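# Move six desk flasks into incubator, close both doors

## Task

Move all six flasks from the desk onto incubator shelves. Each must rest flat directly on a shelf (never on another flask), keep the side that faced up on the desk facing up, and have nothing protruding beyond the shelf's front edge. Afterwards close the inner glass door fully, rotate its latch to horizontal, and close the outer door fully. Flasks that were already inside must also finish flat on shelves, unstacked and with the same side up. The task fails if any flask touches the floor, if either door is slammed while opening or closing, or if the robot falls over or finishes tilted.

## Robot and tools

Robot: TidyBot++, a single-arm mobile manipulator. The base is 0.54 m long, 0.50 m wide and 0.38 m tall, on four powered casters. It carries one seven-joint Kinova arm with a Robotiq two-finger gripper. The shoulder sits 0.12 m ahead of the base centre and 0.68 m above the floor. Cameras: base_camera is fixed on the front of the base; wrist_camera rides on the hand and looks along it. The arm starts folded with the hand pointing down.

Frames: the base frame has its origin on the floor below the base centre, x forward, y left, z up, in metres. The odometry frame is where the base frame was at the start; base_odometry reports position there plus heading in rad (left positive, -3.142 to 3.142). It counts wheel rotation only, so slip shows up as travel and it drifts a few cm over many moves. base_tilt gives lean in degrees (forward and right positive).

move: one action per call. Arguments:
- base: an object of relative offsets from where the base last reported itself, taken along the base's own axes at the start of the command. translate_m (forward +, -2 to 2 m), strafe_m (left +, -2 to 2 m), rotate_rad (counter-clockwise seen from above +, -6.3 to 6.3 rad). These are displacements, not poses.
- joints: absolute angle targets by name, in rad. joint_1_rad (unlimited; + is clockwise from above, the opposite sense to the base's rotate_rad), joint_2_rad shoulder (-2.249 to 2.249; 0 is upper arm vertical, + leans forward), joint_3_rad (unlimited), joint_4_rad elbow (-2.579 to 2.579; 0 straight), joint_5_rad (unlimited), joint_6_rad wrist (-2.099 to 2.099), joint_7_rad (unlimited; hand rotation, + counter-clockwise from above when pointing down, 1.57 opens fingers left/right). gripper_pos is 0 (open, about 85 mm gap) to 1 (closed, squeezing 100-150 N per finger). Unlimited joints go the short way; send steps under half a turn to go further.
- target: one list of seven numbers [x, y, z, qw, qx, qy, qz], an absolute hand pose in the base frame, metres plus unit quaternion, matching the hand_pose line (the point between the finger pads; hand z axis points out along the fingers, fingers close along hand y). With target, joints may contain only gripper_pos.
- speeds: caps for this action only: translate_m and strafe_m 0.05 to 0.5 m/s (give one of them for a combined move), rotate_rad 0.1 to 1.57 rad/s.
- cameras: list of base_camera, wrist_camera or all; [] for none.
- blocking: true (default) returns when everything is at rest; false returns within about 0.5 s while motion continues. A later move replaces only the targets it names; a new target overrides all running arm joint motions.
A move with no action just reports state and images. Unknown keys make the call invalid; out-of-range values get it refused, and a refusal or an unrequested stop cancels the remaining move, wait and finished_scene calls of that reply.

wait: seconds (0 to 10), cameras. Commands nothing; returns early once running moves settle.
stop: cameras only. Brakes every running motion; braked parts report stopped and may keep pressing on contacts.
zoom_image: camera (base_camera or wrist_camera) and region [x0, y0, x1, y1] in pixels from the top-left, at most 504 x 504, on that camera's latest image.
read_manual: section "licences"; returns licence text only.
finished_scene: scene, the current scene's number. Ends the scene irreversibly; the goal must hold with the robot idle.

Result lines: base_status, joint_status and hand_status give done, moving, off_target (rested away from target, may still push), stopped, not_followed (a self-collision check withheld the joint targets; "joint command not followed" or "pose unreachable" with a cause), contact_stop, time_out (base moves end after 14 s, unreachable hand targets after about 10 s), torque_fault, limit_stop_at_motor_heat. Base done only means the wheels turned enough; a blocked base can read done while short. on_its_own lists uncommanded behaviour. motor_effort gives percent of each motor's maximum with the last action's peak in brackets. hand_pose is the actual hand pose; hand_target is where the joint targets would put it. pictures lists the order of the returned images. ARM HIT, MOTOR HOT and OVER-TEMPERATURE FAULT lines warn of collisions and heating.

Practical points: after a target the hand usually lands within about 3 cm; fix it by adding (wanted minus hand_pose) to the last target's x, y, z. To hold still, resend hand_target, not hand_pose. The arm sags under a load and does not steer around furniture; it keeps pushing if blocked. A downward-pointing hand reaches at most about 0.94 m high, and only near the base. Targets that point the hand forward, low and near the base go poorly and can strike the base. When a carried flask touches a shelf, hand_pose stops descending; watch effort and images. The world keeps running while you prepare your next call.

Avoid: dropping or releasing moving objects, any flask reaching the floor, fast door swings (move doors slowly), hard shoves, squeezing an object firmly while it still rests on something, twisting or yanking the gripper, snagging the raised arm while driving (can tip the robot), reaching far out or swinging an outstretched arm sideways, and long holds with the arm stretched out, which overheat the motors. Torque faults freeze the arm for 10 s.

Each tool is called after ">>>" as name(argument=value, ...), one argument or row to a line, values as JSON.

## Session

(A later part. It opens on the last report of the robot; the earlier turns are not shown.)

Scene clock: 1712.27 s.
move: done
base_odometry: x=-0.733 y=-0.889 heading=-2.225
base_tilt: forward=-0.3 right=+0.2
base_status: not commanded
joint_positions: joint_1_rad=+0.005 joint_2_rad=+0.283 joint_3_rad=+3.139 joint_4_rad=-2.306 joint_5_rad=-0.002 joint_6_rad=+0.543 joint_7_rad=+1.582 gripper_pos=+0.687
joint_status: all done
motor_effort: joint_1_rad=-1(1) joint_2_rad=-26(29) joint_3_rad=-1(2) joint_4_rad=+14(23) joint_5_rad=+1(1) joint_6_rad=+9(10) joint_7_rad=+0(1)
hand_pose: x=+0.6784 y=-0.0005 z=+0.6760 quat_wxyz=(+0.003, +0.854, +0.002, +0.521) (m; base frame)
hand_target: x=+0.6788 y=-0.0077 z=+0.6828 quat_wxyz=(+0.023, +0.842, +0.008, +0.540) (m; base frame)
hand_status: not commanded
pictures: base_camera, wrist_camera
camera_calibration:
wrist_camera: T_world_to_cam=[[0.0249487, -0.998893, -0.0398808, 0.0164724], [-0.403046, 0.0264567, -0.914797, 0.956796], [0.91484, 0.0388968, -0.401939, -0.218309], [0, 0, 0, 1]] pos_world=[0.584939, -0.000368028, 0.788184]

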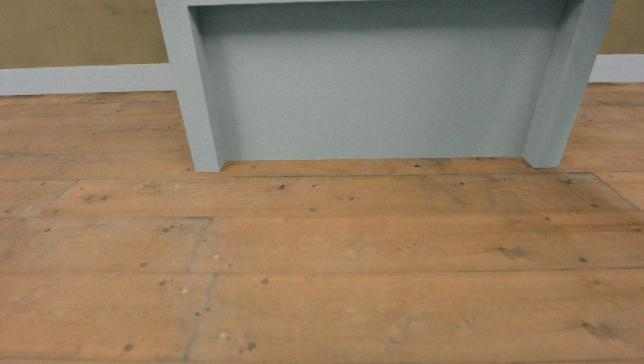

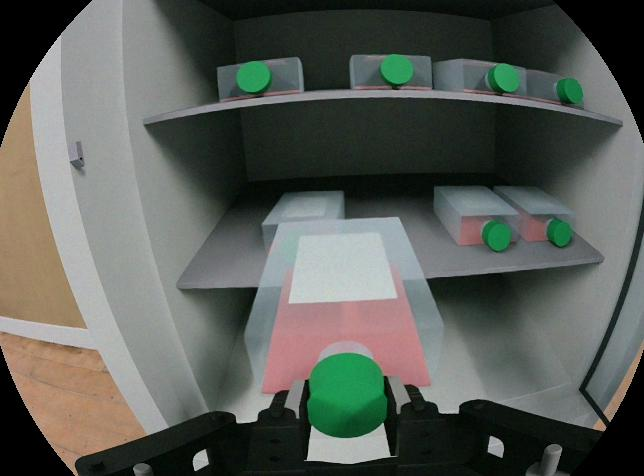

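>>> move(
  base={"translate_m": 0.1, "strafe_m": -0.06},
  speeds={"translate_m": 0.15},
  cameras=["wrist_camera"],
)

>>> zoom_image(
  camera="wrist_camera",
  region=[100, 120, 600, 420],
)

Scene clock: 1738.37 s.
move: done
base_odometry: x=-0.842 y=-0.931 heading=-2.226
base_tilt: forward=-0.3 right=+0.2
base_status: done
joint_positions: joint_1_rad=+0.005 joint_2_rad=+0.285 joint_3_rad=+3.139 joint_4_rad=-2.311 joint_5_rad=-0.002 joint_6_rad=+0.548 joint_7_rad=+1.582 gripper_pos=+0.687
joint_status: not commanded
motor_effort: joint_1_rad=+0(2) joint_2_rad=-26(28) joint_3_rad=-1(2) joint_4_rad=+14(17) joint_5_rad=+0(1) joint_6_rad=+8(9) joint_7_rad=+0(1)
hand_pose: x=+0.6768 y=-0.0004 z=+0.6736 quat_wxyz=(+0.003, +0.854, +0.002, +0.520) (m; base frame)
hand_target: x=+0.6788 y=-0.0077 z=+0.6828 quat_wxyz=(+0.023, +0.842, +0.008, +0.540) (m; base frame)
hand_status: not commanded
pictures: wrist_camera
camera_calibration:
wrist_camera: T_world_to_cam=[[0.0249649, -0.998892, -0.0399048, 0.0164279], [-0.405786, 0.0263553, -0.913588, 0.955042], [0.913627, 0.0390004, -0.404679, -0.215191], [0, 0, 0, 1]] pos_world=[0.583738, -0.000368209, 0.786087]

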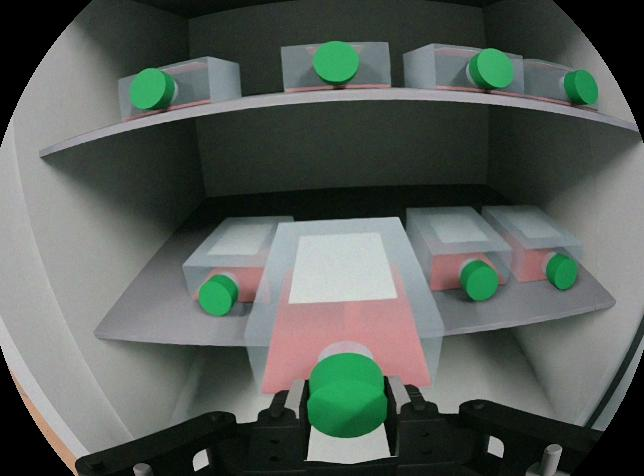

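Scaled by 1.008.

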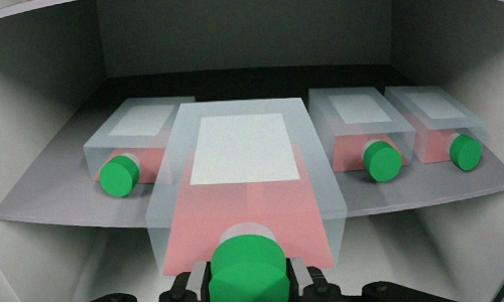

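>>> move(
  base={"translate_m": 0.19},
  speeds={"translate_m": 0.1},
  cameras=["wrist_camera"],
)

>>> move(
  joints={"joint_2_rad": 0.36, "joint_4_rad": -2.365, "joint_6_rad": 0.685},
  cameras=["wrist_camera"],
)

Scene clock: 1747.67 s.
move: done
base_odometry: x=-0.958 y=-1.082 heading=-2.226
base_tilt: forward=-0.3 right=+0.2
base_status: done
joint_positions: joint_1_rad=+0.005 joint_2_rad=+0.289 joint_3_rad=+3.139 joint_4_rad=-2.314 joint_5_rad=-0.002 joint_6_rad=+0.549 joint_7_rad=+1.582 gripper_pos=+0.687
joint_status: not commanded
motor_effort: joint_1_rad=+0(2) joint_2_rad=-26(29) joint_3_rad=-1(2) joint_4_rad=+15(16) joint_5_rad=+0(1) joint_6_rad=+9(9) joint_7_rad=+0(1)
hand_pose: x=+0.6757 y=-0.0004 z=+0.6707 quat_wxyz=(+0.003, +0.856, +0.002, +0.517) (m; base frame)
hand_target: x=+0.6788 y=-0.0077 z=+0.6828 quat_wxyz=(+0.023, +0.842, +0.008, +0.540) (m; base frame)
hand_status: not commanded
pictures: wrist_camera
camera_calibration:
wrist_camera: T_world_to_cam=[[0.0247517, -0.998892, -0.0400355, 0.0165701], [-0.410571, 0.0263571, -0.911448, 0.953631], [0.911493, 0.0389973, -0.409463, -0.210656], [0, 0, 0, 1]] pos_world=[0.583134, -0.000368205, 0.783593]

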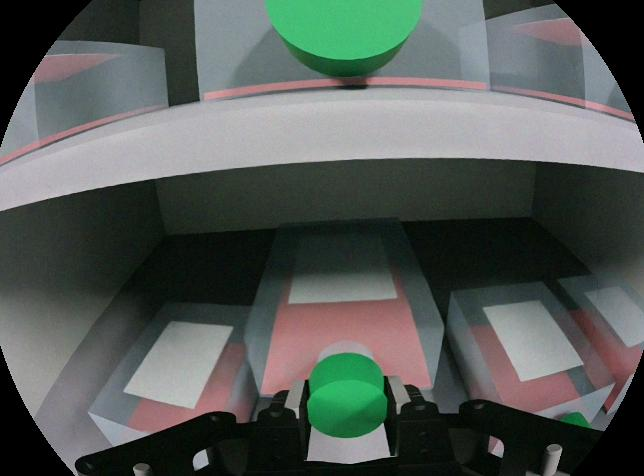

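Scene clock: 1748.80 s.
move: done
base_odometry: x=-0.958 y=-1.082 heading=-2.226
base_tilt: forward=-0.4 right=+0.2
base_status: not commanded
joint_positions: joint_1_rad=+0.005 joint_2_rad=+0.357 joint_3_rad=+3.139 joint_4_rad=-2.345 joint_5_rad=-0.002 joint_6_rad=+0.613 joint_7_rad=+1.582 gripper_pos=+0.687
joint_status: all done
motor_effort: joint_1_rad=+0(1) joint_2_rad=-27(29) joint_3_rad=-1(2) joint_4_rad=+13(15) joint_5_rad=+0(1) joint_6_rad=+8(9) joint_7_rad=+0(0)
hand_pose: x=+0.6701 y=-0.0004 z=+0.6374 quat_wxyz=(+0.003, +0.865, +0.002, +0.502) (m; base frame)
hand_target: x=+0.6719 y=-0.0085 z=+0.6473 quat_wxyz=(+0.024, +0.852, +0.009, +0.523) (m; base frame)
hand_status: not commanded
pictures: wrist_camera
camera_calibration:
wrist_camera: T_world_to_cam=[[0.0232939, -0.998889, -0.0409611, 0.0169498], [-0.44218, 0.0264524, -0.896536, 0.932753], [0.896624, 0.038996, -0.441073, -0.189109], [0, 0, 0, 1]] pos_world=[0.58161, -0.000368101, 0.753531]

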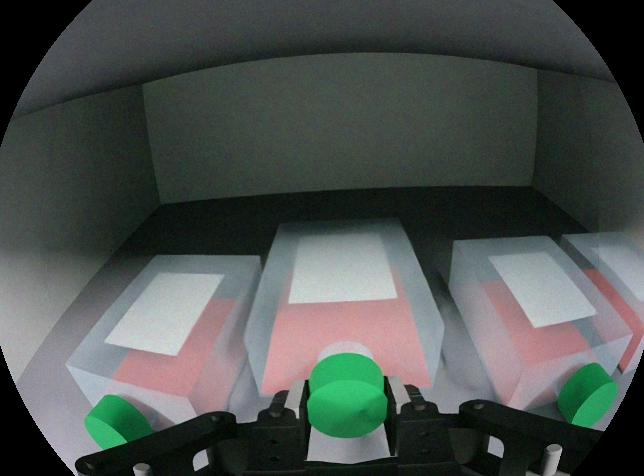

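>>> move(
  base={"strafe_m": -0.011},
  joints={"joint_2_rad": 0.395, "joint_4_rad": -2.38, "joint_6_rad": 0.735},
  cameras=["wrist_camera"],
)

Scene clock: 1755.70 s.
move: done
base_odometry: x=-0.967 y=-1.075 heading=-2.226
base_tilt: forward=-0.3 right=+0.2
base_status: done
joint_positions: joint_1_rad=+0.005 joint_2_rad=+0.388 joint_3_rad=+3.139 joint_4_rad=-2.358 joint_5_rad=-0.002 joint_6_rad=+0.666 joint_7_rad=+1.582 gripper_pos=+0.687
joint_status: all done
motor_effort: joint_1_rad=+0(4) joint_2_rad=-28(29) joint_3_rad=-1(3) joint_4_rad=+12(14) joint_5_rad=+1(1) joint_6_rad=+9(10) joint_7_rad=+0(0)
hand_pose: x=+0.6711 y=-0.0005 z=+0.6295 quat_wxyz=(+0.003, +0.862, +0.002, +0.506) (m; base frame)
hand_target: x=+0.6710 y=-0.0091 z=+0.6359 quat_wxyz=(+0.025, +0.852, +0.009, +0.523) (m; base frame)
hand_status: not commanded
pictures: wrist_camera
camera_calibration:
wrist_camera: T_world_to_cam=[[0.0232585, -0.998902, -0.0406647, 0.0162932], [-0.43417, 0.0265471, -0.90044, 0.923199], [0.900531, 0.0385983, -0.433076, -0.20118], [0, 0, 0, 1]] pos_world=[0.581615, -0.000467727, 0.744821]

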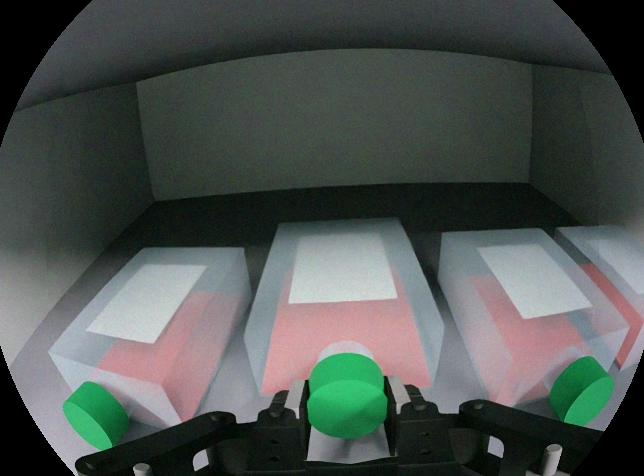

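>>> move(
  joints={"joint_2_rad": 0.425, "joint_4_rad": -2.393, "joint_6_rad": 0.78},
  cameras=["wrist_camera"],
)

>>> move(
  joints={"joint_2_rad": 0.437, "joint_4_rad": -2.4, "joint_6_rad": 0.8},
  cameras=["wrist_camera"],
)

Scene clock: 1762.50 s.
move: done
base_odometry: x=-0.967 y=-1.075 heading=-2.226
base_tilt: forward=-0.3 right=+0.2
base_status: not commanded
joint_positions: joint_1_rad=+0.005 joint_2_rad=+0.416 joint_3_rad=+3.139 joint_4_rad=-2.371 joint_5_rad=-0.002 joint_6_rad=+0.713 joint_7_rad=+1.582 gripper_pos=+0.687
joint_status: all done
motor_effort: joint_1_rad=+0(1) joint_2_rad=-27(29) joint_3_rad=-1(2) joint_4_rad=+11(13) joint_5_rad=+0(1) joint_6_rad=+8(9) joint_7_rad=+1(1)
hand_pose: x=+0.6710 y=-0.0005 z=+0.6219 quat_wxyz=(+0.003, +0.861, +0.002, +0.509) (m; base frame)
hand_target: x=+0.6701 y=-0.0096 z=+0.6268 quat_wxyz=(+0.026, +0.852, +0.009, +0.523) (m; base frame)
hand_status: not commanded
pictures: wrist_camera
camera_calibration:
wrist_camera: T_world_to_cam=[[0.0235226, -0.998902, -0.0405144, 0.0157162], [-0.428237, 0.0265516, -0.903277, 0.914064], [0.90336, 0.0385972, -0.427142, -0.209942], [0, 0, 0, 1]] pos_world=[0.580719, -0.000467721, 0.736614]

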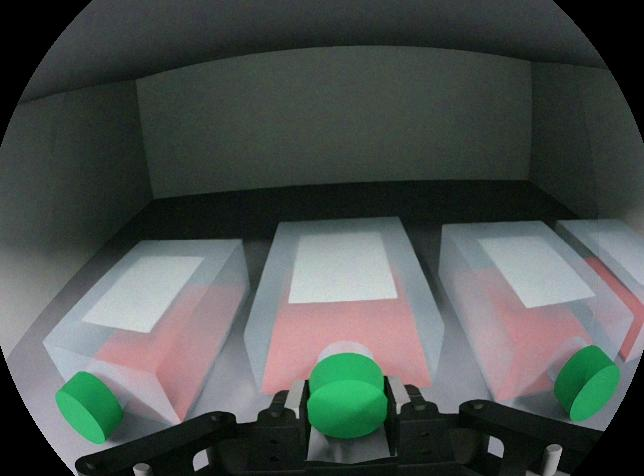

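Scene clock: 1763.07 s.
move: done
base_odometry: x=-0.967 y=-1.075 heading=-2.226
base_tilt: forward=-0.3 right=+0.2
base_status: not commanded
joint_positions: joint_1_rad=+0.005 joint_2_rad=+0.425 joint_3_rad=+3.139 joint_4_rad=-2.377 joint_5_rad=-0.002 joint_6_rad=+0.735 joint_7_rad=+1.582 gripper_pos=+0.687
joint_status: all done
motor_effort: joint_1_rad=+0(1) joint_2_rad=-27(28) joint_3_rad=-1(2) joint_4_rad=+11(12) joint_5_rad=+0(1) joint_6_rad=+8(9) joint_7_rad=+0(1)
hand_pose: x=+0.6709 y=-0.0006 z=+0.6205 quat_wxyz=(+0.003, +0.859, +0.002, +0.512) (m; base frame)
hand_target: x=+0.6692 y=-0.0098 z=+0.6231 quat_wxyz=(+0.027, +0.851, +0.009, +0.524) (m; base frame)
hand_status: not commanded
pictures: wrist_camera
camera_calibration:
wrist_camera: T_world_to_cam=[[0.0236836, -0.998906, -0.0403238, 0.0154244], [-0.422606, 0.0265505, -0.905925, 0.910681], [0.906004, 0.0384966, -0.421515, -0.215705], [0, 0, 0, 1]] pos_world=[0.579924, -0.000467653, 0.734707]

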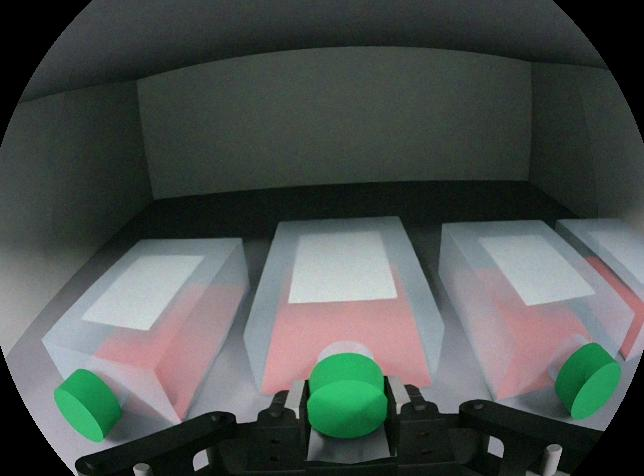

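Contact (z stuck at 0.62). Release.

>>> move(
  joints={"gripper_pos": 0.52},
  cameras=[],
)

>>> move(
  base={"translate_m": -0.18},
  speeds={"translate_m": 0.1},
  cameras=["wrist_camera"],
)

Scene clock: 1766.80 s.
move: done
base_odometry: x=-0.967 y=-1.075 heading=-2.226
base_tilt: forward=-0.3 right=+0.2
base_status: not commanded
joint_positions: joint_1_rad=+0.005 joint_2_rad=+0.425 joint_3_rad=+3.139 joint_4_rad=-2.377 joint_5_rad=-0.002 joint_6_rad=+0.735 joint_7_rad=+1.582 gripper_pos=+0.520
joint_status: all done
motor_effort: joint_1_rad=+0(1) joint_2_rad=-27(28) joint_3_rad=-1(2) joint_4_rad=+11(12) joint_5_rad=+1(1) joint_6_rad=+8(8) joint_7_rad=+0(1)
hand_pose: x=+0.6709 y=-0.0006 z=+0.6205 quat_wxyz=(+0.003, +0.859, +0.002, +0.512) (m; base frame)
hand_target: x=+0.6692 y=-0.0098 z=+0.6231 quat_wxyz=(+0.027, +0.851, +0.009, +0.524) (m; base frame)
hand_status: not commanded
pictures: none
No camera images: "cameras" was empty.

Scene clock: 1769.17 s.
move: done
base_odometry: x=-0.857 y=-0.932 heading=-2.226
base_tilt: forward=-0.3 right=+0.3
base_status: done
joint_positions: joint_1_rad=+0.005 joint_2_rad=+0.428 joint_3_rad=+3.139 joint_4_rad=-2.382 joint_5_rad=-0.002 joint_6_rad=+0.735 joint_7_rad=+1.582 gripper_pos=+0.520
joint_status: not commanded
motor_effort: joint_1_rad=+0(1) joint_2_rad=-28(29) joint_3_rad=-1(2) joint_4_rad=+11(12) joint_5_rad=+1(1) joint_6_rad=+8(8) joint_7_rad=+0(1)
hand_pose: x=+0.6684 y=-0.0005 z=+0.6168 quat_wxyz=(+0.003, +0.861, +0.002, +0.508) (m; base frame)
hand_target: x=+0.6692 y=-0.0098 z=+0.6231 quat_wxyz=(+0.027, +0.851, +0.009, +0.524) (m; base frame)
hand_status: not commanded
pictures: wrist_camera
camera_calibration:
wrist_camera: T_world_to_cam=[[0.0233563, -0.998906, -0.0405139, 0.0156702], [-0.429932, 0.02655, -0.902471, 0.909002], [0.902559, 0.0384966, -0.428841, -0.208158], [0, 0, 0, 1]] pos_world=[0.578318, -0.000467654, 0.731716]

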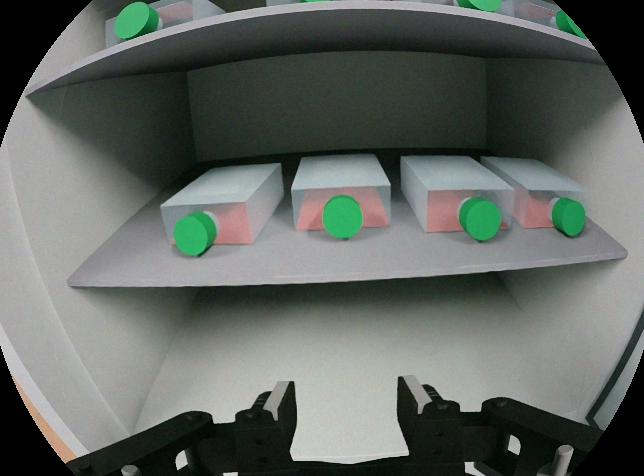

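>>> move(
  base={"translate_m": -0.45},
  speeds={"translate_m": 0.3},
  joints={"joint_1_rad": 0.0, "joint_2_rad": -0.35, "joint_4_rad": -2.53, "joint_6_rad": 0.63, "joint_7_rad": 1.57, "gripper_pos": 0.95},
)

Scene clock: 1777.53 s.
move: done
base_odometry: x=-0.583 y=-0.575 heading=-2.226
base_tilt: forward=-0.4 right=+0.2
base_status: done
joint_positions: joint_1_rad=+0.005 joint_2_rad=-0.351 joint_3_rad=+3.139 joint_4_rad=-2.505 joint_5_rad=-0.002 joint_6_rad=+0.701 joint_7_rad=+1.582 gripper_pos=+0.950
joint_status: all done
motor_effort: joint_1_rad=+0(2) joint_2_rad=-7(31) joint_3_rad=-1(2) joint_4_rad=+20(22) joint_5_rad=+1(1) joint_6_rad=+9(9) joint_7_rad=+0(1)
hand_pose: x=+0.5459 y=+0.0000 z=+0.9401 quat_wxyz=(+0.005, +0.664, +0.002, +0.747) (m; base frame)
hand_target: x=+0.5436 y=-0.0078 z=+0.9035 quat_wxyz=(-0.004, +0.699, -0.025, +0.714) (m; base frame)
hand_status: not commanded
pictures: base_camera, wrist_camera
camera_calibration:
wrist_camera: T_world_to_cam=[[0.0416289, -0.999003, -0.0161398, -0.000727424], [0.176222, 0.0232419, -0.984076, 0.893894], [0.98347, 0.0381218, 0.177014, -0.572677], [0, 0, 0, 1]] pos_world=[0.405717, 0.000329032, 0.98102]

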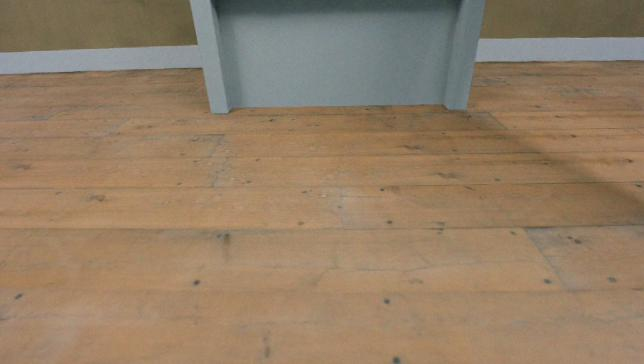

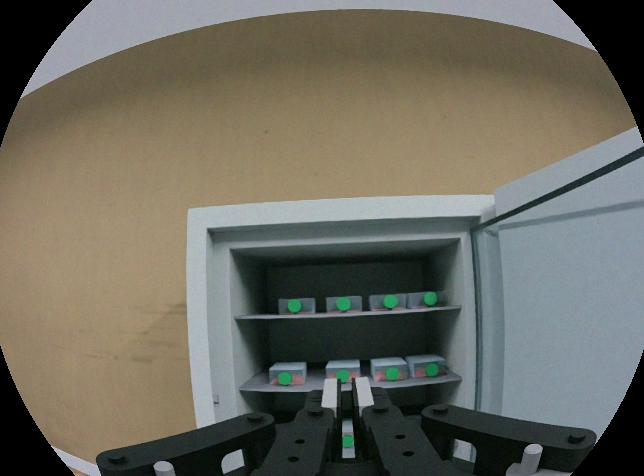

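>>> move(
  base={"translate_m": -0.25, "strafe_m": -0.5},
  joints={"joint_6_rad": 0.5},
)

Scene clock: 1784.30 s.
move: done
base_odometry: x=-0.827 y=-0.072 heading=-2.226
base_tilt: forward=-0.2 right=+0.2
base_status: done
joint_positions: joint_1_rad=+0.005 joint_2_rad=-0.349 joint_3_rad=+3.139 joint_4_rad=-2.513 joint_5_rad=-0.003 joint_6_rad=+0.554 joint_7_rad=+1.582 gripper_pos=+0.950
joint_status: all done
motor_effort: joint_1_rad=+0(1) joint_2_rad=-7(9) joint_3_rad=+0(2) joint_4_rad=+20(21) joint_5_rad=+0(1) joint_6_rad=+9(10) joint_7_rad=+0(1)
hand_pose: x=+0.5468 y=-0.0001 z=+0.8893 quat_wxyz=(+0.005, +0.721, +0.002, +0.693) (m; base frame)
hand_target: x=+0.5419 y=-0.0061 z=+0.8631 quat_wxyz=(-0.006, +0.744, -0.025, +0.667) (m; base frame)
hand_status: not commanded
pictures: base_camera, wrist_camera
camera_calibration:
wrist_camera: T_world_to_cam=[[0.0385261, -0.998988, -0.0232253, 0.00635279], [0.0210236, 0.0240477, -0.99949, 0.942398], [0.999036, 0.0380182, 0.0219288, -0.435216], [0, 0, 0, 1]] pos_world=[0.414739, 0.000229971, 0.951608]

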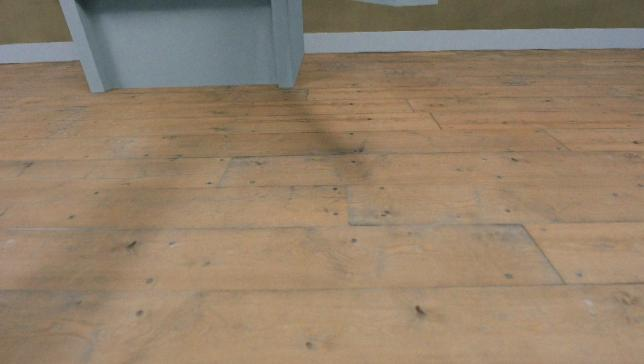

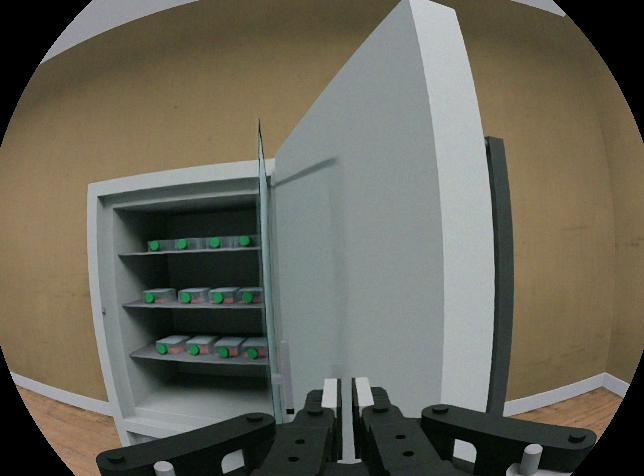

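>>> move(
  base={"translate_m": 0.33},
  speeds={"translate_m": 0.15},
)

Scene clock: 1797.70 s.
move: done
base_odometry: x=-1.029 y=-0.334 heading=-2.226
base_tilt: forward=-0.3 right=+0.2
base_status: done
joint_positions: joint_1_rad=-0.020 joint_2_rad=-0.351 joint_3_rad=+3.115 joint_4_rad=-2.515 joint_5_rad=-0.003 joint_6_rad=+0.554 joint_7_rad=+1.582 gripper_pos=+0.950
joint_status: not commanded
motor_effort: joint_1_rad=+5(7) joint_2_rad=-6(8) joint_3_rad=+6(8) joint_4_rad=+20(22) joint_5_rad=-2(3) joint_6_rad=+9(10) joint_7_rad=+1(1)
hand_pose: x=+0.5451 y=+0.0221 z=+0.8889 quat_wxyz=(-0.009, +0.720, +0.022, +0.693) (m; base frame)
hand_target: x=+0.5419 y=-0.0061 z=+0.8631 quat_wxyz=(-0.006, +0.744, -0.025, +0.667) (m; base frame)
hand_status: not commanded
pictures: base_camera, wrist_camera
camera_calibration:
wrist_camera: T_world_to_cam=[[0.0863097, -0.996159, -0.0147377, -0.00511244], [0.020284, 0.0165469, -0.999657, 0.942144], [0.996062, 0.0859812, 0.0216343, -0.433511], [0, 0, 0, 1]] pos_world=[0.413135, 0.0165914, 0.951125]

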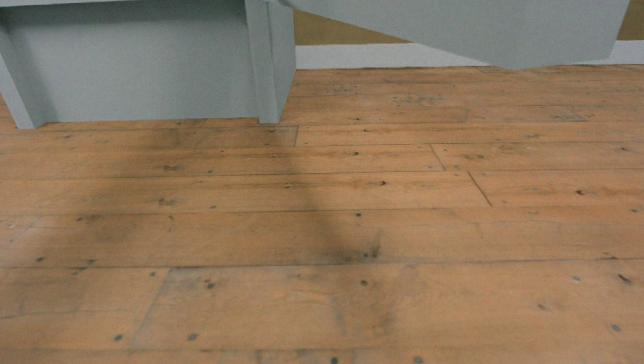

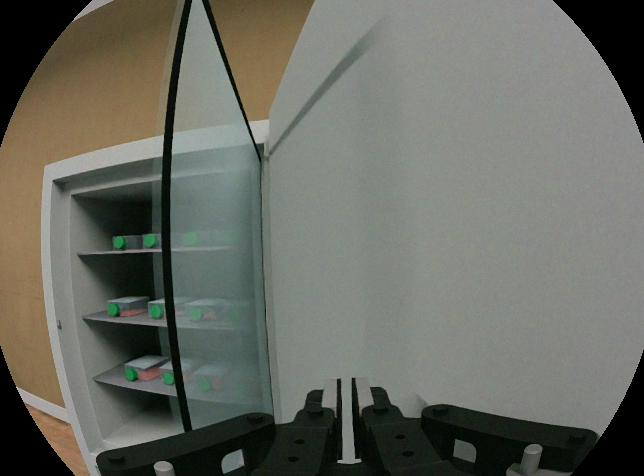

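>>> move(
  base={"strafe_m": 0.03},
  speeds={"strafe_m": 0.1},
  cameras=[],
)

>>> move(
  base={"translate_m": 0.1},
  speeds={"translate_m": 0.1},
)

Scene clock: 1806.20 s.
move: done
base_odometry: x=-1.005 y=-0.352 heading=-2.227
base_tilt: forward=-0.3 right=+0.1
base_status: done
joint_positions: joint_1_rad=-0.006 joint_2_rad=-0.351 joint_3_rad=+3.136 joint_4_rad=-2.515 joint_5_rad=-0.009 joint_6_rad=+0.554 joint_7_rad=+1.582 gripper_pos=+0.950
joint_status: not commanded
motor_effort: joint_1_rad=-1(5) joint_2_rad=-7(8) joint_3_rad=+0(6) joint_4_rad=+20(20) joint_5_rad=+1(3) joint_6_rad=+9(9) joint_7_rad=+0(1)
hand_pose: x=+0.5458 y=+0.0050 z=+0.8891 quat_wxyz=(+0.000, +0.721, +0.004, +0.693) (m; base frame)
hand_target: x=+0.5419 y=-0.0061 z=+0.8631 quat_wxyz=(-0.006, +0.744, -0.025, +0.667) (m; base frame)
hand_status: not commanded
pictures: none
No camera images: "cameras" was empty.

Scene clock: 1807.77 s.
move: done
base_odometry: x=-1.066 y=-0.432 heading=-2.226
base_tilt: forward=-0.3 right=+0.2
base_status: done
joint_positions: joint_1_rad=-0.028 joint_2_rad=-0.361 joint_3_rad=+3.106 joint_4_rad=-2.523 joint_5_rad=-0.009 joint_6_rad=+0.554 joint_7_rad=+1.582 gripper_pos=+0.950
joint_status: not commanded
motor_effort: joint_1_rad=+7(8) joint_2_rad=-6(8) joint_3_rad=+8(10) joint_4_rad=+20(26) joint_5_rad=-4(4) joint_6_rad=+9(10) joint_7_rad=+0(1)
hand_pose: x=+0.5413 y=+0.0285 z=+0.8883 quat_wxyz=(-0.014, +0.720, +0.026, +0.693) (m; base frame)
hand_target: x=+0.5419 y=-0.0061 z=+0.8631 quat_wxyz=(-0.006, +0.744, -0.025, +0.667) (m; base frame)
hand_status: not commanded
pictures: base_camera, wrist_camera
camera_calibration:
wrist_camera: T_world_to_cam=[[0.0988534, -0.994957, -0.0169807, -0.00324954], [0.021144, 0.0191605, -0.999593, 0.940871], [0.994877, 0.0984541, 0.0229314, -0.431142], [0, 0, 0, 1]] pos_world=[0.409361, 0.021187, 0.950319]

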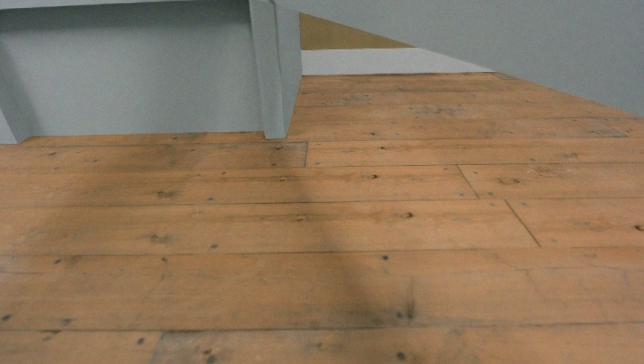

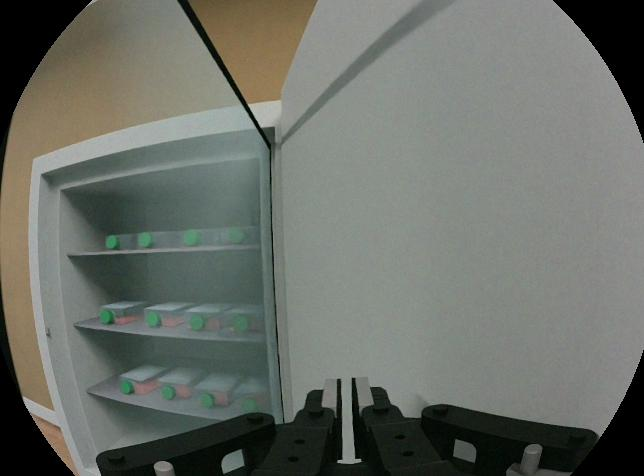

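>>> move(
  base={"strafe_m": 0.25},
  speeds={"strafe_m": 0.1},
)

Scene clock: 1816.00 s.
move: done
base_odometry: x=-0.868 y=-0.584 heading=-2.227
base_tilt: forward=-0.3 right=+0.2
base_status: done
joint_positions: joint_1_rad=-0.007 joint_2_rad=-0.360 joint_3_rad=+3.134 joint_4_rad=-2.523 joint_5_rad=-0.014 joint_6_rad=+0.554 joint_7_rad=+1.582 gripper_pos=+0.950
joint_status: not commanded
motor_effort: joint_1_rad=+0(8) joint_2_rad=-7(7) joint_3_rad=-1(8) joint_4_rad=+21(21) joint_5_rad=+0(4) joint_6_rad=+8(9) joint_7_rad=+0(1)
hand_pose: x=+0.5425 y=+0.0056 z=+0.8885 quat_wxyz=(-0.002, +0.720, +0.003, +0.694) (m; base frame)
hand_target: x=+0.5419 y=-0.0061 z=+0.8631 quat_wxyz=(-0.006, +0.744, -0.025, +0.667) (m; base frame)
hand_status: not commanded
pictures: base_camera, wrist_camera
camera_calibration:
wrist_camera: T_world_to_cam=[[0.0490705, -0.998316, -0.0309238, 0.013281], [0.021987, 0.0320332, -0.999245, 0.940622], [0.998553, 0.0483535, 0.0235219, -0.43232], [0, 0, 0, 1]] pos_world=[0.410361, 0.00403167, 0.950492]

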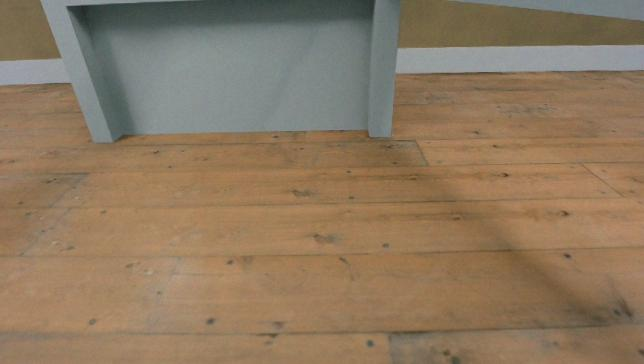

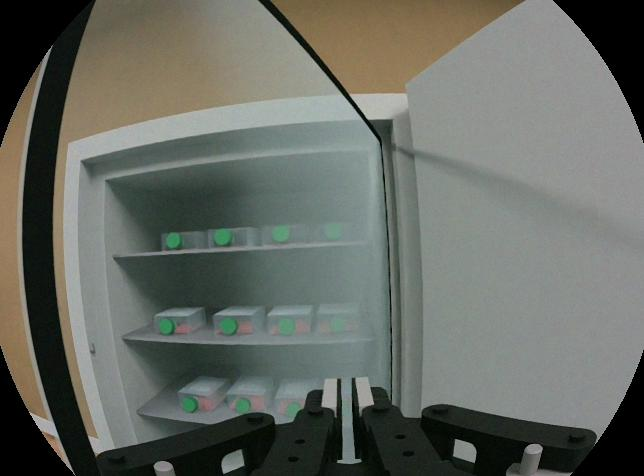

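>>> move(
  base={"strafe_m": 0.18, "translate_m": 0.12},
  speeds={"strafe_m": 0.1},
)

Scene clock: 1830.23 s.
move: done
base_odometry: x=-0.798 y=-0.789 heading=-2.226
base_tilt: forward=-0.2 right=+0.2
base_status: done
joint_positions: joint_1_rad=-0.006 joint_2_rad=-0.359 joint_3_rad=+3.136 joint_4_rad=-2.523 joint_5_rad=-0.014 joint_6_rad=+0.554 joint_7_rad=+1.582 gripper_pos=+0.950
joint_status: not commanded
motor_effort: joint_1_rad=+0(3) joint_2_rad=-7(9) joint_3_rad=-1(2) joint_4_rad=+19(21) joint_5_rad=+1(2) joint_6_rad=+9(10) joint_7_rad=+0(1)
hand_pose: x=+0.5428 y=+0.0045 z=+0.8878 quat_wxyz=(-0.001, +0.721, +0.002, +0.693) (m; base frame)
hand_target: x=+0.5419 y=-0.0061 z=+0.8631 quat_wxyz=(-0.006, +0.744, -0.025, +0.667) (m; base frame)
hand_status: not commanded
pictures: base_camera, wrist_camera
camera_calibration:
wrist_camera: T_world_to_cam=[[0.0466361, -0.998408, -0.0317259, 0.0142153], [0.0205293, 0.0327117, -0.999254, 0.940844], [0.998701, 0.04595, 0.0220221, -0.431293], [0, 0, 0, 1]] pos_world=[0.410755, 0.00323402, 0.950091]

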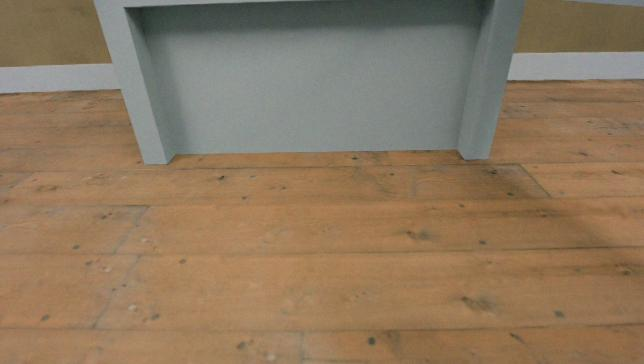

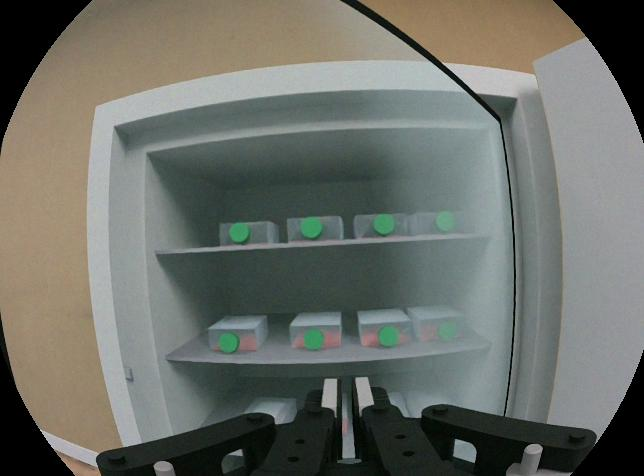

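>>> move(
  base={"strafe_m": 0.15, "translate_m": 0.08},
  speeds={"strafe_m": 0.1},
)

Scene clock: 1835.23 s.
move: done
base_odometry: x=-0.728 y=-0.944 heading=-2.226
base_tilt: forward=-0.3 right=+0.2
base_status: done
joint_positions: joint_1_rad=-0.005 joint_2_rad=-0.358 joint_3_rad=+3.137 joint_4_rad=-2.523 joint_5_rad=-0.015 joint_6_rad=+0.554 joint_7_rad=+1.582 gripper_pos=+0.950
joint_status: not commanded
motor_effort: joint_1_rad=-1(4) joint_2_rad=-7(9) joint_3_rad=-1(5) joint_4_rad=+20(22) joint_5_rad=+1(3) joint_6_rad=+9(9) joint_7_rad=+0(1)
hand_pose: x=+0.5431 y=+0.0029 z=+0.8874 quat_wxyz=(+0.000, +0.721, +0.000, +0.693) (m; base frame)
hand_target: x=+0.5419 y=-0.0061 z=+0.8631 quat_wxyz=(-0.006, +0.744, -0.025, +0.667) (m; base frame)
hand_status: not commanded
pictures: base_camera, wrist_camera
camera_calibration:
wrist_camera: T_world_to_cam=[[0.0429177, -0.998529, -0.0331232, 0.0158538], [0.0194911, 0.0339843, -0.999232, 0.940979], [0.998888, 0.0422391, 0.020921, -0.430546], [0, 0, 0, 1]] pos_world=[0.411046, 0.00203791, 0.94979]

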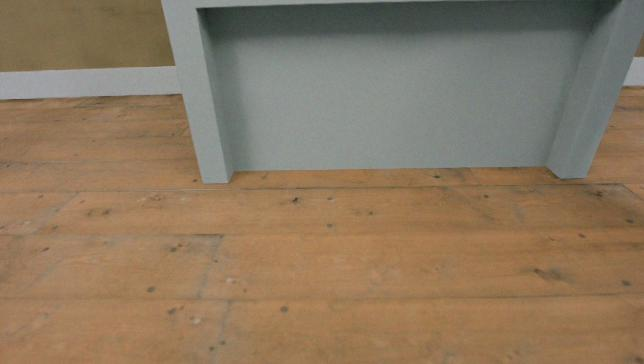

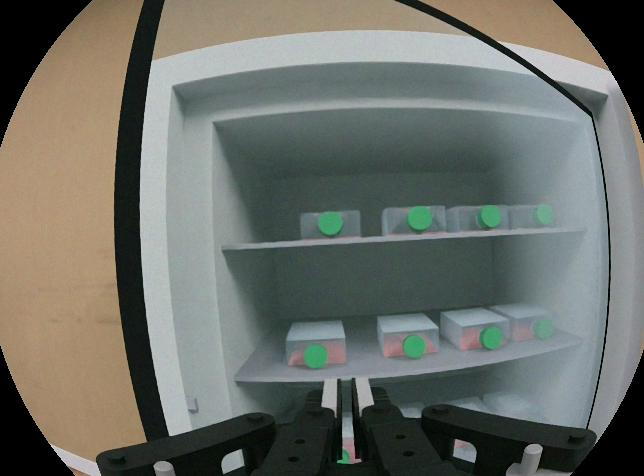

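>>> move(
  base={"strafe_m": 0.12, "translate_m": 0.1},
  speeds={"strafe_m": 0.1},
)

Scene clock: 1841.23 s.
move: done
base_odometry: x=-0.694 y=-1.097 heading=-2.226
base_tilt: forward=-0.4 right=+0.2
base_status: done
joint_positions: joint_1_rad=-0.004 joint_2_rad=-0.357 joint_3_rad=+3.138 joint_4_rad=-2.523 joint_5_rad=-0.016 joint_6_rad=+0.554 joint_7_rad=+1.582 gripper_pos=+0.950
joint_status: not commanded
motor_effort: joint_1_rad=+0(2) joint_2_rad=-7(9) joint_3_rad=+0(2) joint_4_rad=+20(22) joint_5_rad=+0(1) joint_6_rad=+9(9) joint_7_rad=+0(1)
hand_pose: x=+0.5433 y=+0.0022 z=+0.8867 quat_wxyz=(+0.000, +0.722, -0.001, +0.692) (m; base frame)
hand_target: x=+0.5419 y=-0.0061 z=+0.8631 quat_wxyz=(-0.006, +0.744, -0.025, +0.667) (m; base frame)
hand_status: not commanded
pictures: base_camera, wrist_camera
camera_calibration:
wrist_camera: T_world_to_cam=[[0.0412812, -0.998576, -0.0337972, 0.0166401], [0.0182192, 0.0345727, -0.999236, 0.941016], [0.998981, 0.0406339, 0.0196204, -0.429611], [0, 0, 0, 1]] pos_world=[0.411342, 0.00153964, 0.949289]

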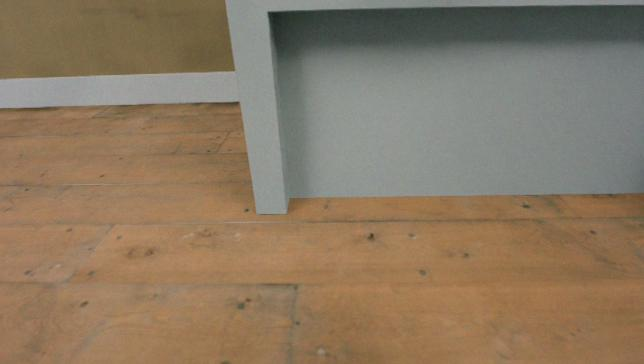

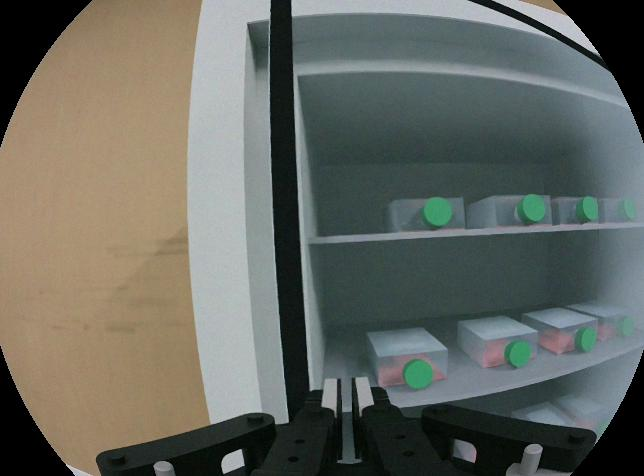

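>>> move(
  base={"translate_m": 0.09},
  speeds={"translate_m": 0.06},
)

Scene clock: 1847.23 s.
move: done
base_odometry: x=-0.748 y=-1.168 heading=-2.226
base_tilt: forward=-0.3 right=+0.1
base_status: done
joint_positions: joint_1_rad=-0.004 joint_2_rad=-0.355 joint_3_rad=+3.138 joint_4_rad=-2.523 joint_5_rad=-0.016 joint_6_rad=+0.554 joint_7_rad=+1.582 gripper_pos=+0.950
joint_status: not commanded
motor_effort: joint_1_rad=-1(1) joint_2_rad=-7(9) joint_3_rad=-1(1) joint_4_rad=+20(21) joint_5_rad=+0(1) joint_6_rad=+9(9) joint_7_rad=+0(1)
hand_pose: x=+0.5436 y=+0.0022 z=+0.8860 quat_wxyz=(+0.000, +0.722, -0.001, +0.692) (m; base frame)
hand_target: x=+0.5419 y=-0.0061 z=+0.8631 quat_wxyz=(-0.006, +0.744, -0.025, +0.667) (m; base frame)
hand_status: not commanded
pictures: base_camera, wrist_camera
camera_calibration:
wrist_camera: T_world_to_cam=[[0.0412177, -0.998576, -0.0338764, 0.016704], [0.0163191, 0.0345735, -0.999269, 0.941323], [0.999017, 0.0406347, 0.0177209, -0.428311], [0, 0, 0, 1]] pos_world=[0.41184, 0.00153964, 0.94879]

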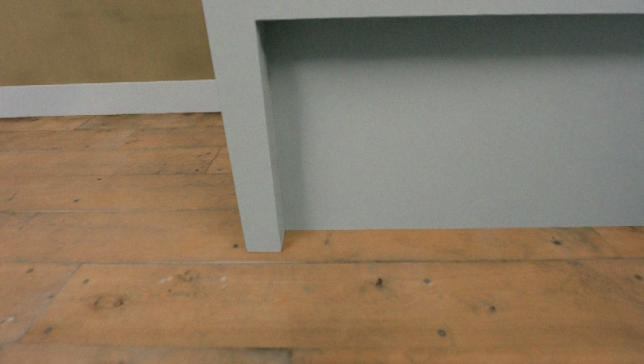

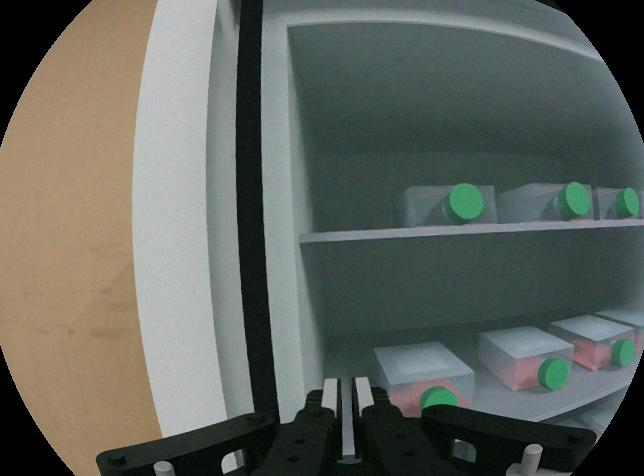

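>>> move(
  base={"translate_m": 0.04},
  speeds={"translate_m": 0.05},
)

Scene clock: 1851.80 s.
move: done
base_odometry: x=-0.772 y=-1.200 heading=-2.226
base_tilt: forward=-0.4 right=+0.2
base_status: done
joint_positions: joint_1_rad=-0.004 joint_2_rad=-0.354 joint_3_rad=+3.138 joint_4_rad=-2.523 joint_5_rad=-0.016 joint_6_rad=+0.554 joint_7_rad=+1.582 gripper_pos=+0.950
joint_status: not commanded
motor_effort: joint_1_rad=+0(1) joint_2_rad=-7(10) joint_3_rad=-1(1) joint_4_rad=+20(21) joint_5_rad=+0(1) joint_6_rad=+9(9) joint_7_rad=+0(1)
hand_pose: x=+0.5438 y=+0.0022 z=+0.8856 quat_wxyz=(+0.000, +0.723, -0.001, +0.691) (m; base frame)
hand_target: x=+0.5419 y=-0.0061 z=+0.8631 quat_wxyz=(-0.006, +0.744, -0.025, +0.667) (m; base frame)
hand_status: not commanded
pictures: base_camera, wrist_camera
camera_calibration:
wrist_camera: T_world_to_cam=[[0.0411942, -0.998576, -0.0339056, 0.0167263], [0.015619, 0.0345738, -0.99928, 0.941419], [0.999029, 0.040635, 0.017021, -0.427847], [0, 0, 0, 1]] pos_world=[0.412039, 0.00153964, 0.948591]

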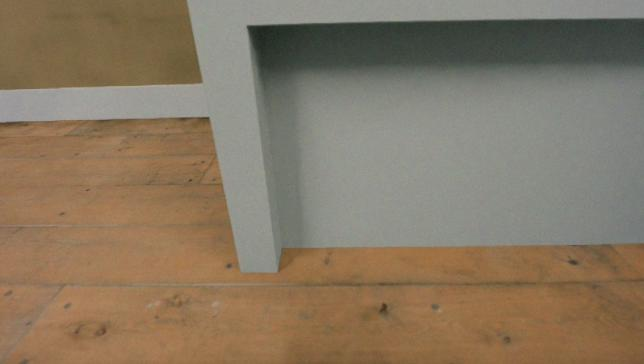

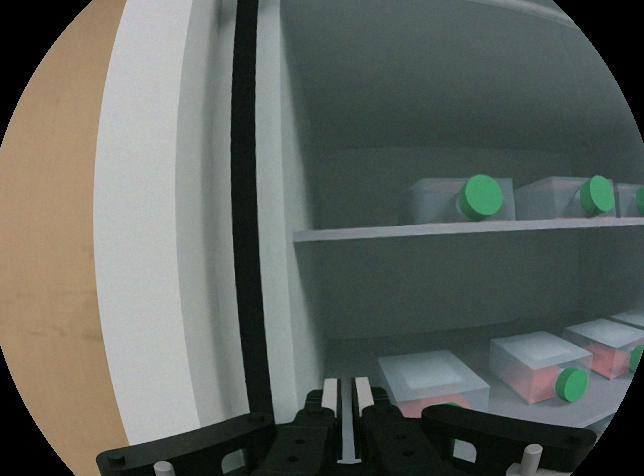

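>>> move(
  base={"translate_m": 0.03},
  speeds={"translate_m": 0.05},
)

Scene clock: 1854.63 s.
move: done
base_odometry: x=-0.791 y=-1.224 heading=-2.225
base_tilt: forward=-0.3 right=+0.2
base_status: done
joint_positions: joint_1_rad=-0.004 joint_2_rad=-0.352 joint_3_rad=+3.138 joint_4_rad=-2.523 joint_5_rad=-0.016 joint_6_rad=+0.554 joint_7_rad=+1.582 gripper_pos=+0.950
joint_status: not commanded
motor_effort: joint_1_rad=+0(1) joint_2_rad=-7(9) joint_3_rad=+0(1) joint_4_rad=+20(22) joint_5_rad=+1(1) joint_6_rad=+9(9) joint_7_rad=+0(1)
hand_pose: x=+0.5441 y=+0.0022 z=+0.8849 quat_wxyz=(+0.000, +0.723, -0.001, +0.691) (m; base frame)
hand_target: x=+0.5419 y=-0.0061 z=+0.8631 quat_wxyz=(-0.006, +0.744, -0.025, +0.667) (m; base frame)
hand_status: not commanded
pictures: base_camera, wrist_camera
camera_calibration:
wrist_camera: T_world_to_cam=[[0.0411331, -0.998579, -0.033876, 0.0166826], [0.0138231, 0.0344702, -0.99931, 0.941583], [0.999058, 0.0406364, 0.0152213, -0.42664], [0, 0, 0, 1]] pos_world=[0.412537, 0.00153952, 0.947992]

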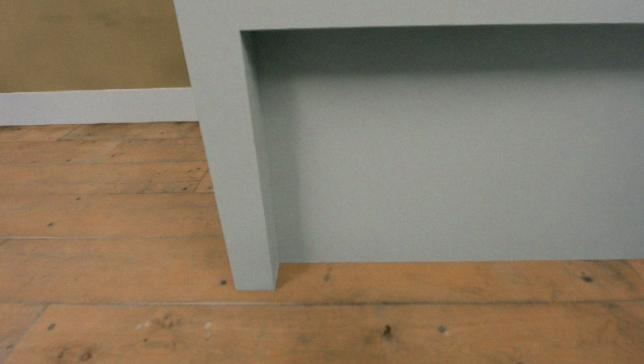

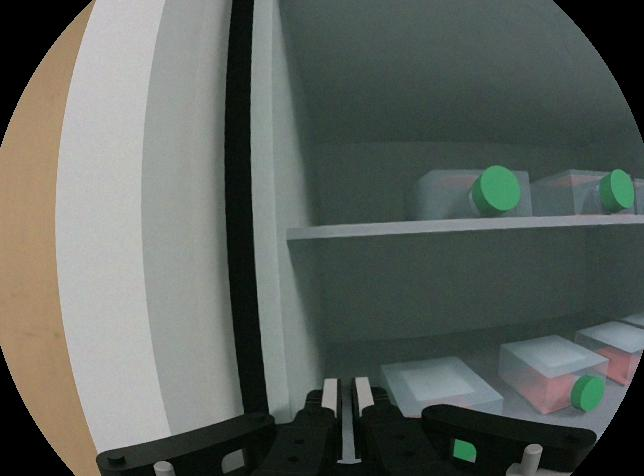

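>>> move(
  base={"translate_m": 0.03},
  speeds={"translate_m": 0.05},
)

Scene clock: 1858.33 s.
move: done
base_odometry: x=-0.808 y=-1.247 heading=-2.225
base_tilt: forward=-0.3 right=+0.2
base_status: done
joint_positions: joint_1_rad=-0.004 joint_2_rad=-0.423 joint_3_rad=+3.138 joint_4_rad=-2.575 joint_5_rad=-0.016 joint_6_rad=+0.553 joint_7_rad=+1.582 gripper_pos=+0.950
joint_status: not commanded
motor_effort: joint_1_rad=+2(2) joint_2_rad=+9(14) joint_3_rad=+2(3) joint_4_rad=+30(34) joint_5_rad=-1(1) joint_6_rad=+8(10) joint_7_rad=+0(1)
hand_pose: x=+0.5202 y=+0.0020 z=+0.8841 quat_wxyz=(+0.000, +0.717, -0.001, +0.697) (m; base frame)
hand_target: x=+0.5419 y=-0.0061 z=+0.8631 quat_wxyz=(-0.006, +0.744, -0.025, +0.667) (m; base frame)
hand_status: not commanded
pictures: base_camera, wrist_camera
camera_calibration:
wrist_camera: T_world_to_cam=[[0.0417337, -0.998579, -0.0331352, 0.0164765], [0.0317259, 0.0344719, -0.998902, 0.931505], [0.998625, 0.0406366, 0.0331194, -0.418272], [0, 0, 0, 1]] pos_world=[0.387457, 0.00133953, 0.944881]

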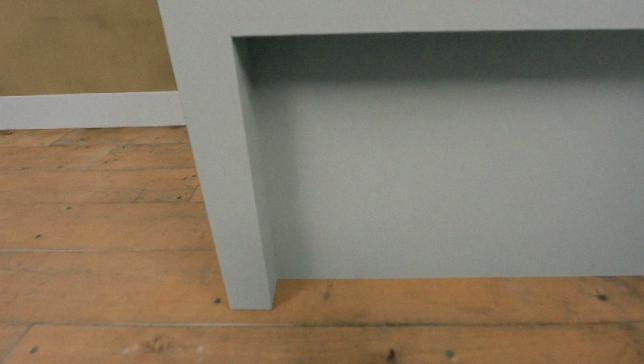

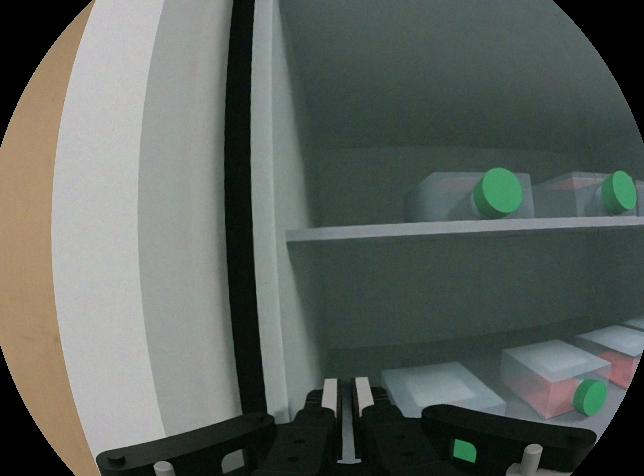

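>>> move(
  base={"translate_m": -0.28},
  speeds={"translate_m": 0.15},
  cameras=[],
)

>>> move(
  joints={"joint_2_rad": 0.437, "joint_4_rad": -2.44, "joint_6_rad": 1.335, "joint_7_rad": 1.53, "gripper_pos": 0.5},
)

Scene clock: 1874.67 s.
move: done
base_odometry: x=-0.637 y=-1.025 heading=-2.225
base_tilt: forward=-0.3 right=+0.2
base_status: done
joint_positions: joint_1_rad=-0.004 joint_2_rad=-0.350 joint_3_rad=+3.138 joint_4_rad=-2.530 joint_5_rad=-0.016 joint_6_rad=+0.553 joint_7_rad=+1.582 gripper_pos=+0.950
joint_status: not commanded
motor_effort: joint_1_rad=+0(2) joint_2_rad=-7(11) joint_3_rad=+0(2) joint_4_rad=+20(29) joint_5_rad=+1(1) joint_6_rad=+9(9) joint_7_rad=+0(1)
hand_pose: x=+0.5432 y=+0.0022 z=+0.8796 quat_wxyz=(+0.000, +0.727, -0.001, +0.687) (m; base frame)
hand_target: x=+0.5419 y=-0.0061 z=+0.8631 quat_wxyz=(-0.006, +0.744, -0.025, +0.667) (m; base frame)
hand_status: not commanded
pictures: none
No camera images: "cameras" was empty.

Scene clock: 1877.07 s.
move: done
base_odometry: x=-0.637 y=-1.025 heading=-2.225
base_tilt: forward=-0.4 right=+0.2
base_status: not commanded
joint_positions: joint_1_rad=-0.004 joint_2_rad=+0.425 joint_3_rad=+3.138 joint_4_rad=-2.460 joint_5_rad=-0.016 joint_6_rad=+1.262 joint_7_rad=+1.582 gripper_pos=+0.500
joint_status: all done
motor_effort: joint_1_rad=-1(1) joint_2_rad=-27(28) joint_3_rad=-2(2) joint_4_rad=+11(20) joint_5_rad=+0(1) joint_6_rad=+9(10) joint_7_rad=+0(1)
hand_pose: x=+0.6830 y=+0.0008 z=+0.7447 quat_wxyz=(+0.005, +0.725, -0.001, +0.688) (m; base frame)
hand_target: x=+0.6901 y=-0.0138 z=+0.7685 quat_wxyz=(-0.002, +0.696, -0.036, +0.717) (m; base frame)
hand_status: not commanded
pictures: base_camera, wrist_camera
camera_calibration:
wrist_camera: T_world_to_cam=[[0.0346092, -0.999013, -0.0278388, 0.00475179], [0.00756041, 0.0281164, -0.999576, 0.804057], [0.999372, 0.034384, 0.00852604, -0.558311], [0, 0, 0, 1]] pos_world=[0.551717, 0.00133687, 0.808609]

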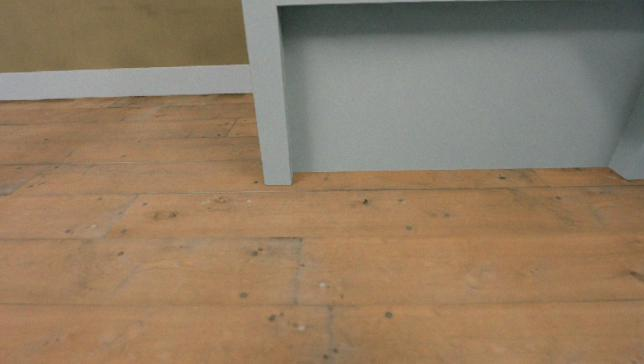

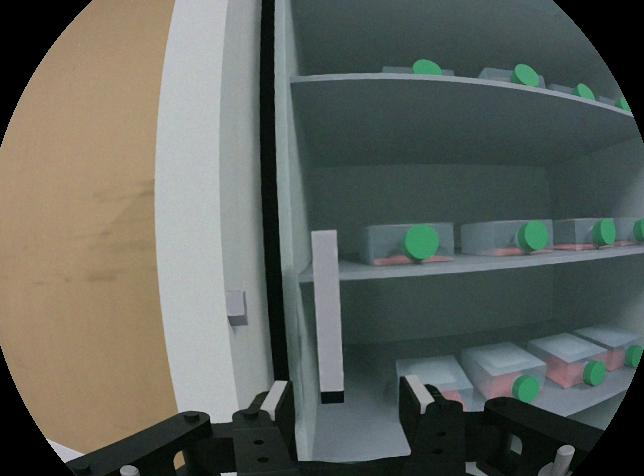

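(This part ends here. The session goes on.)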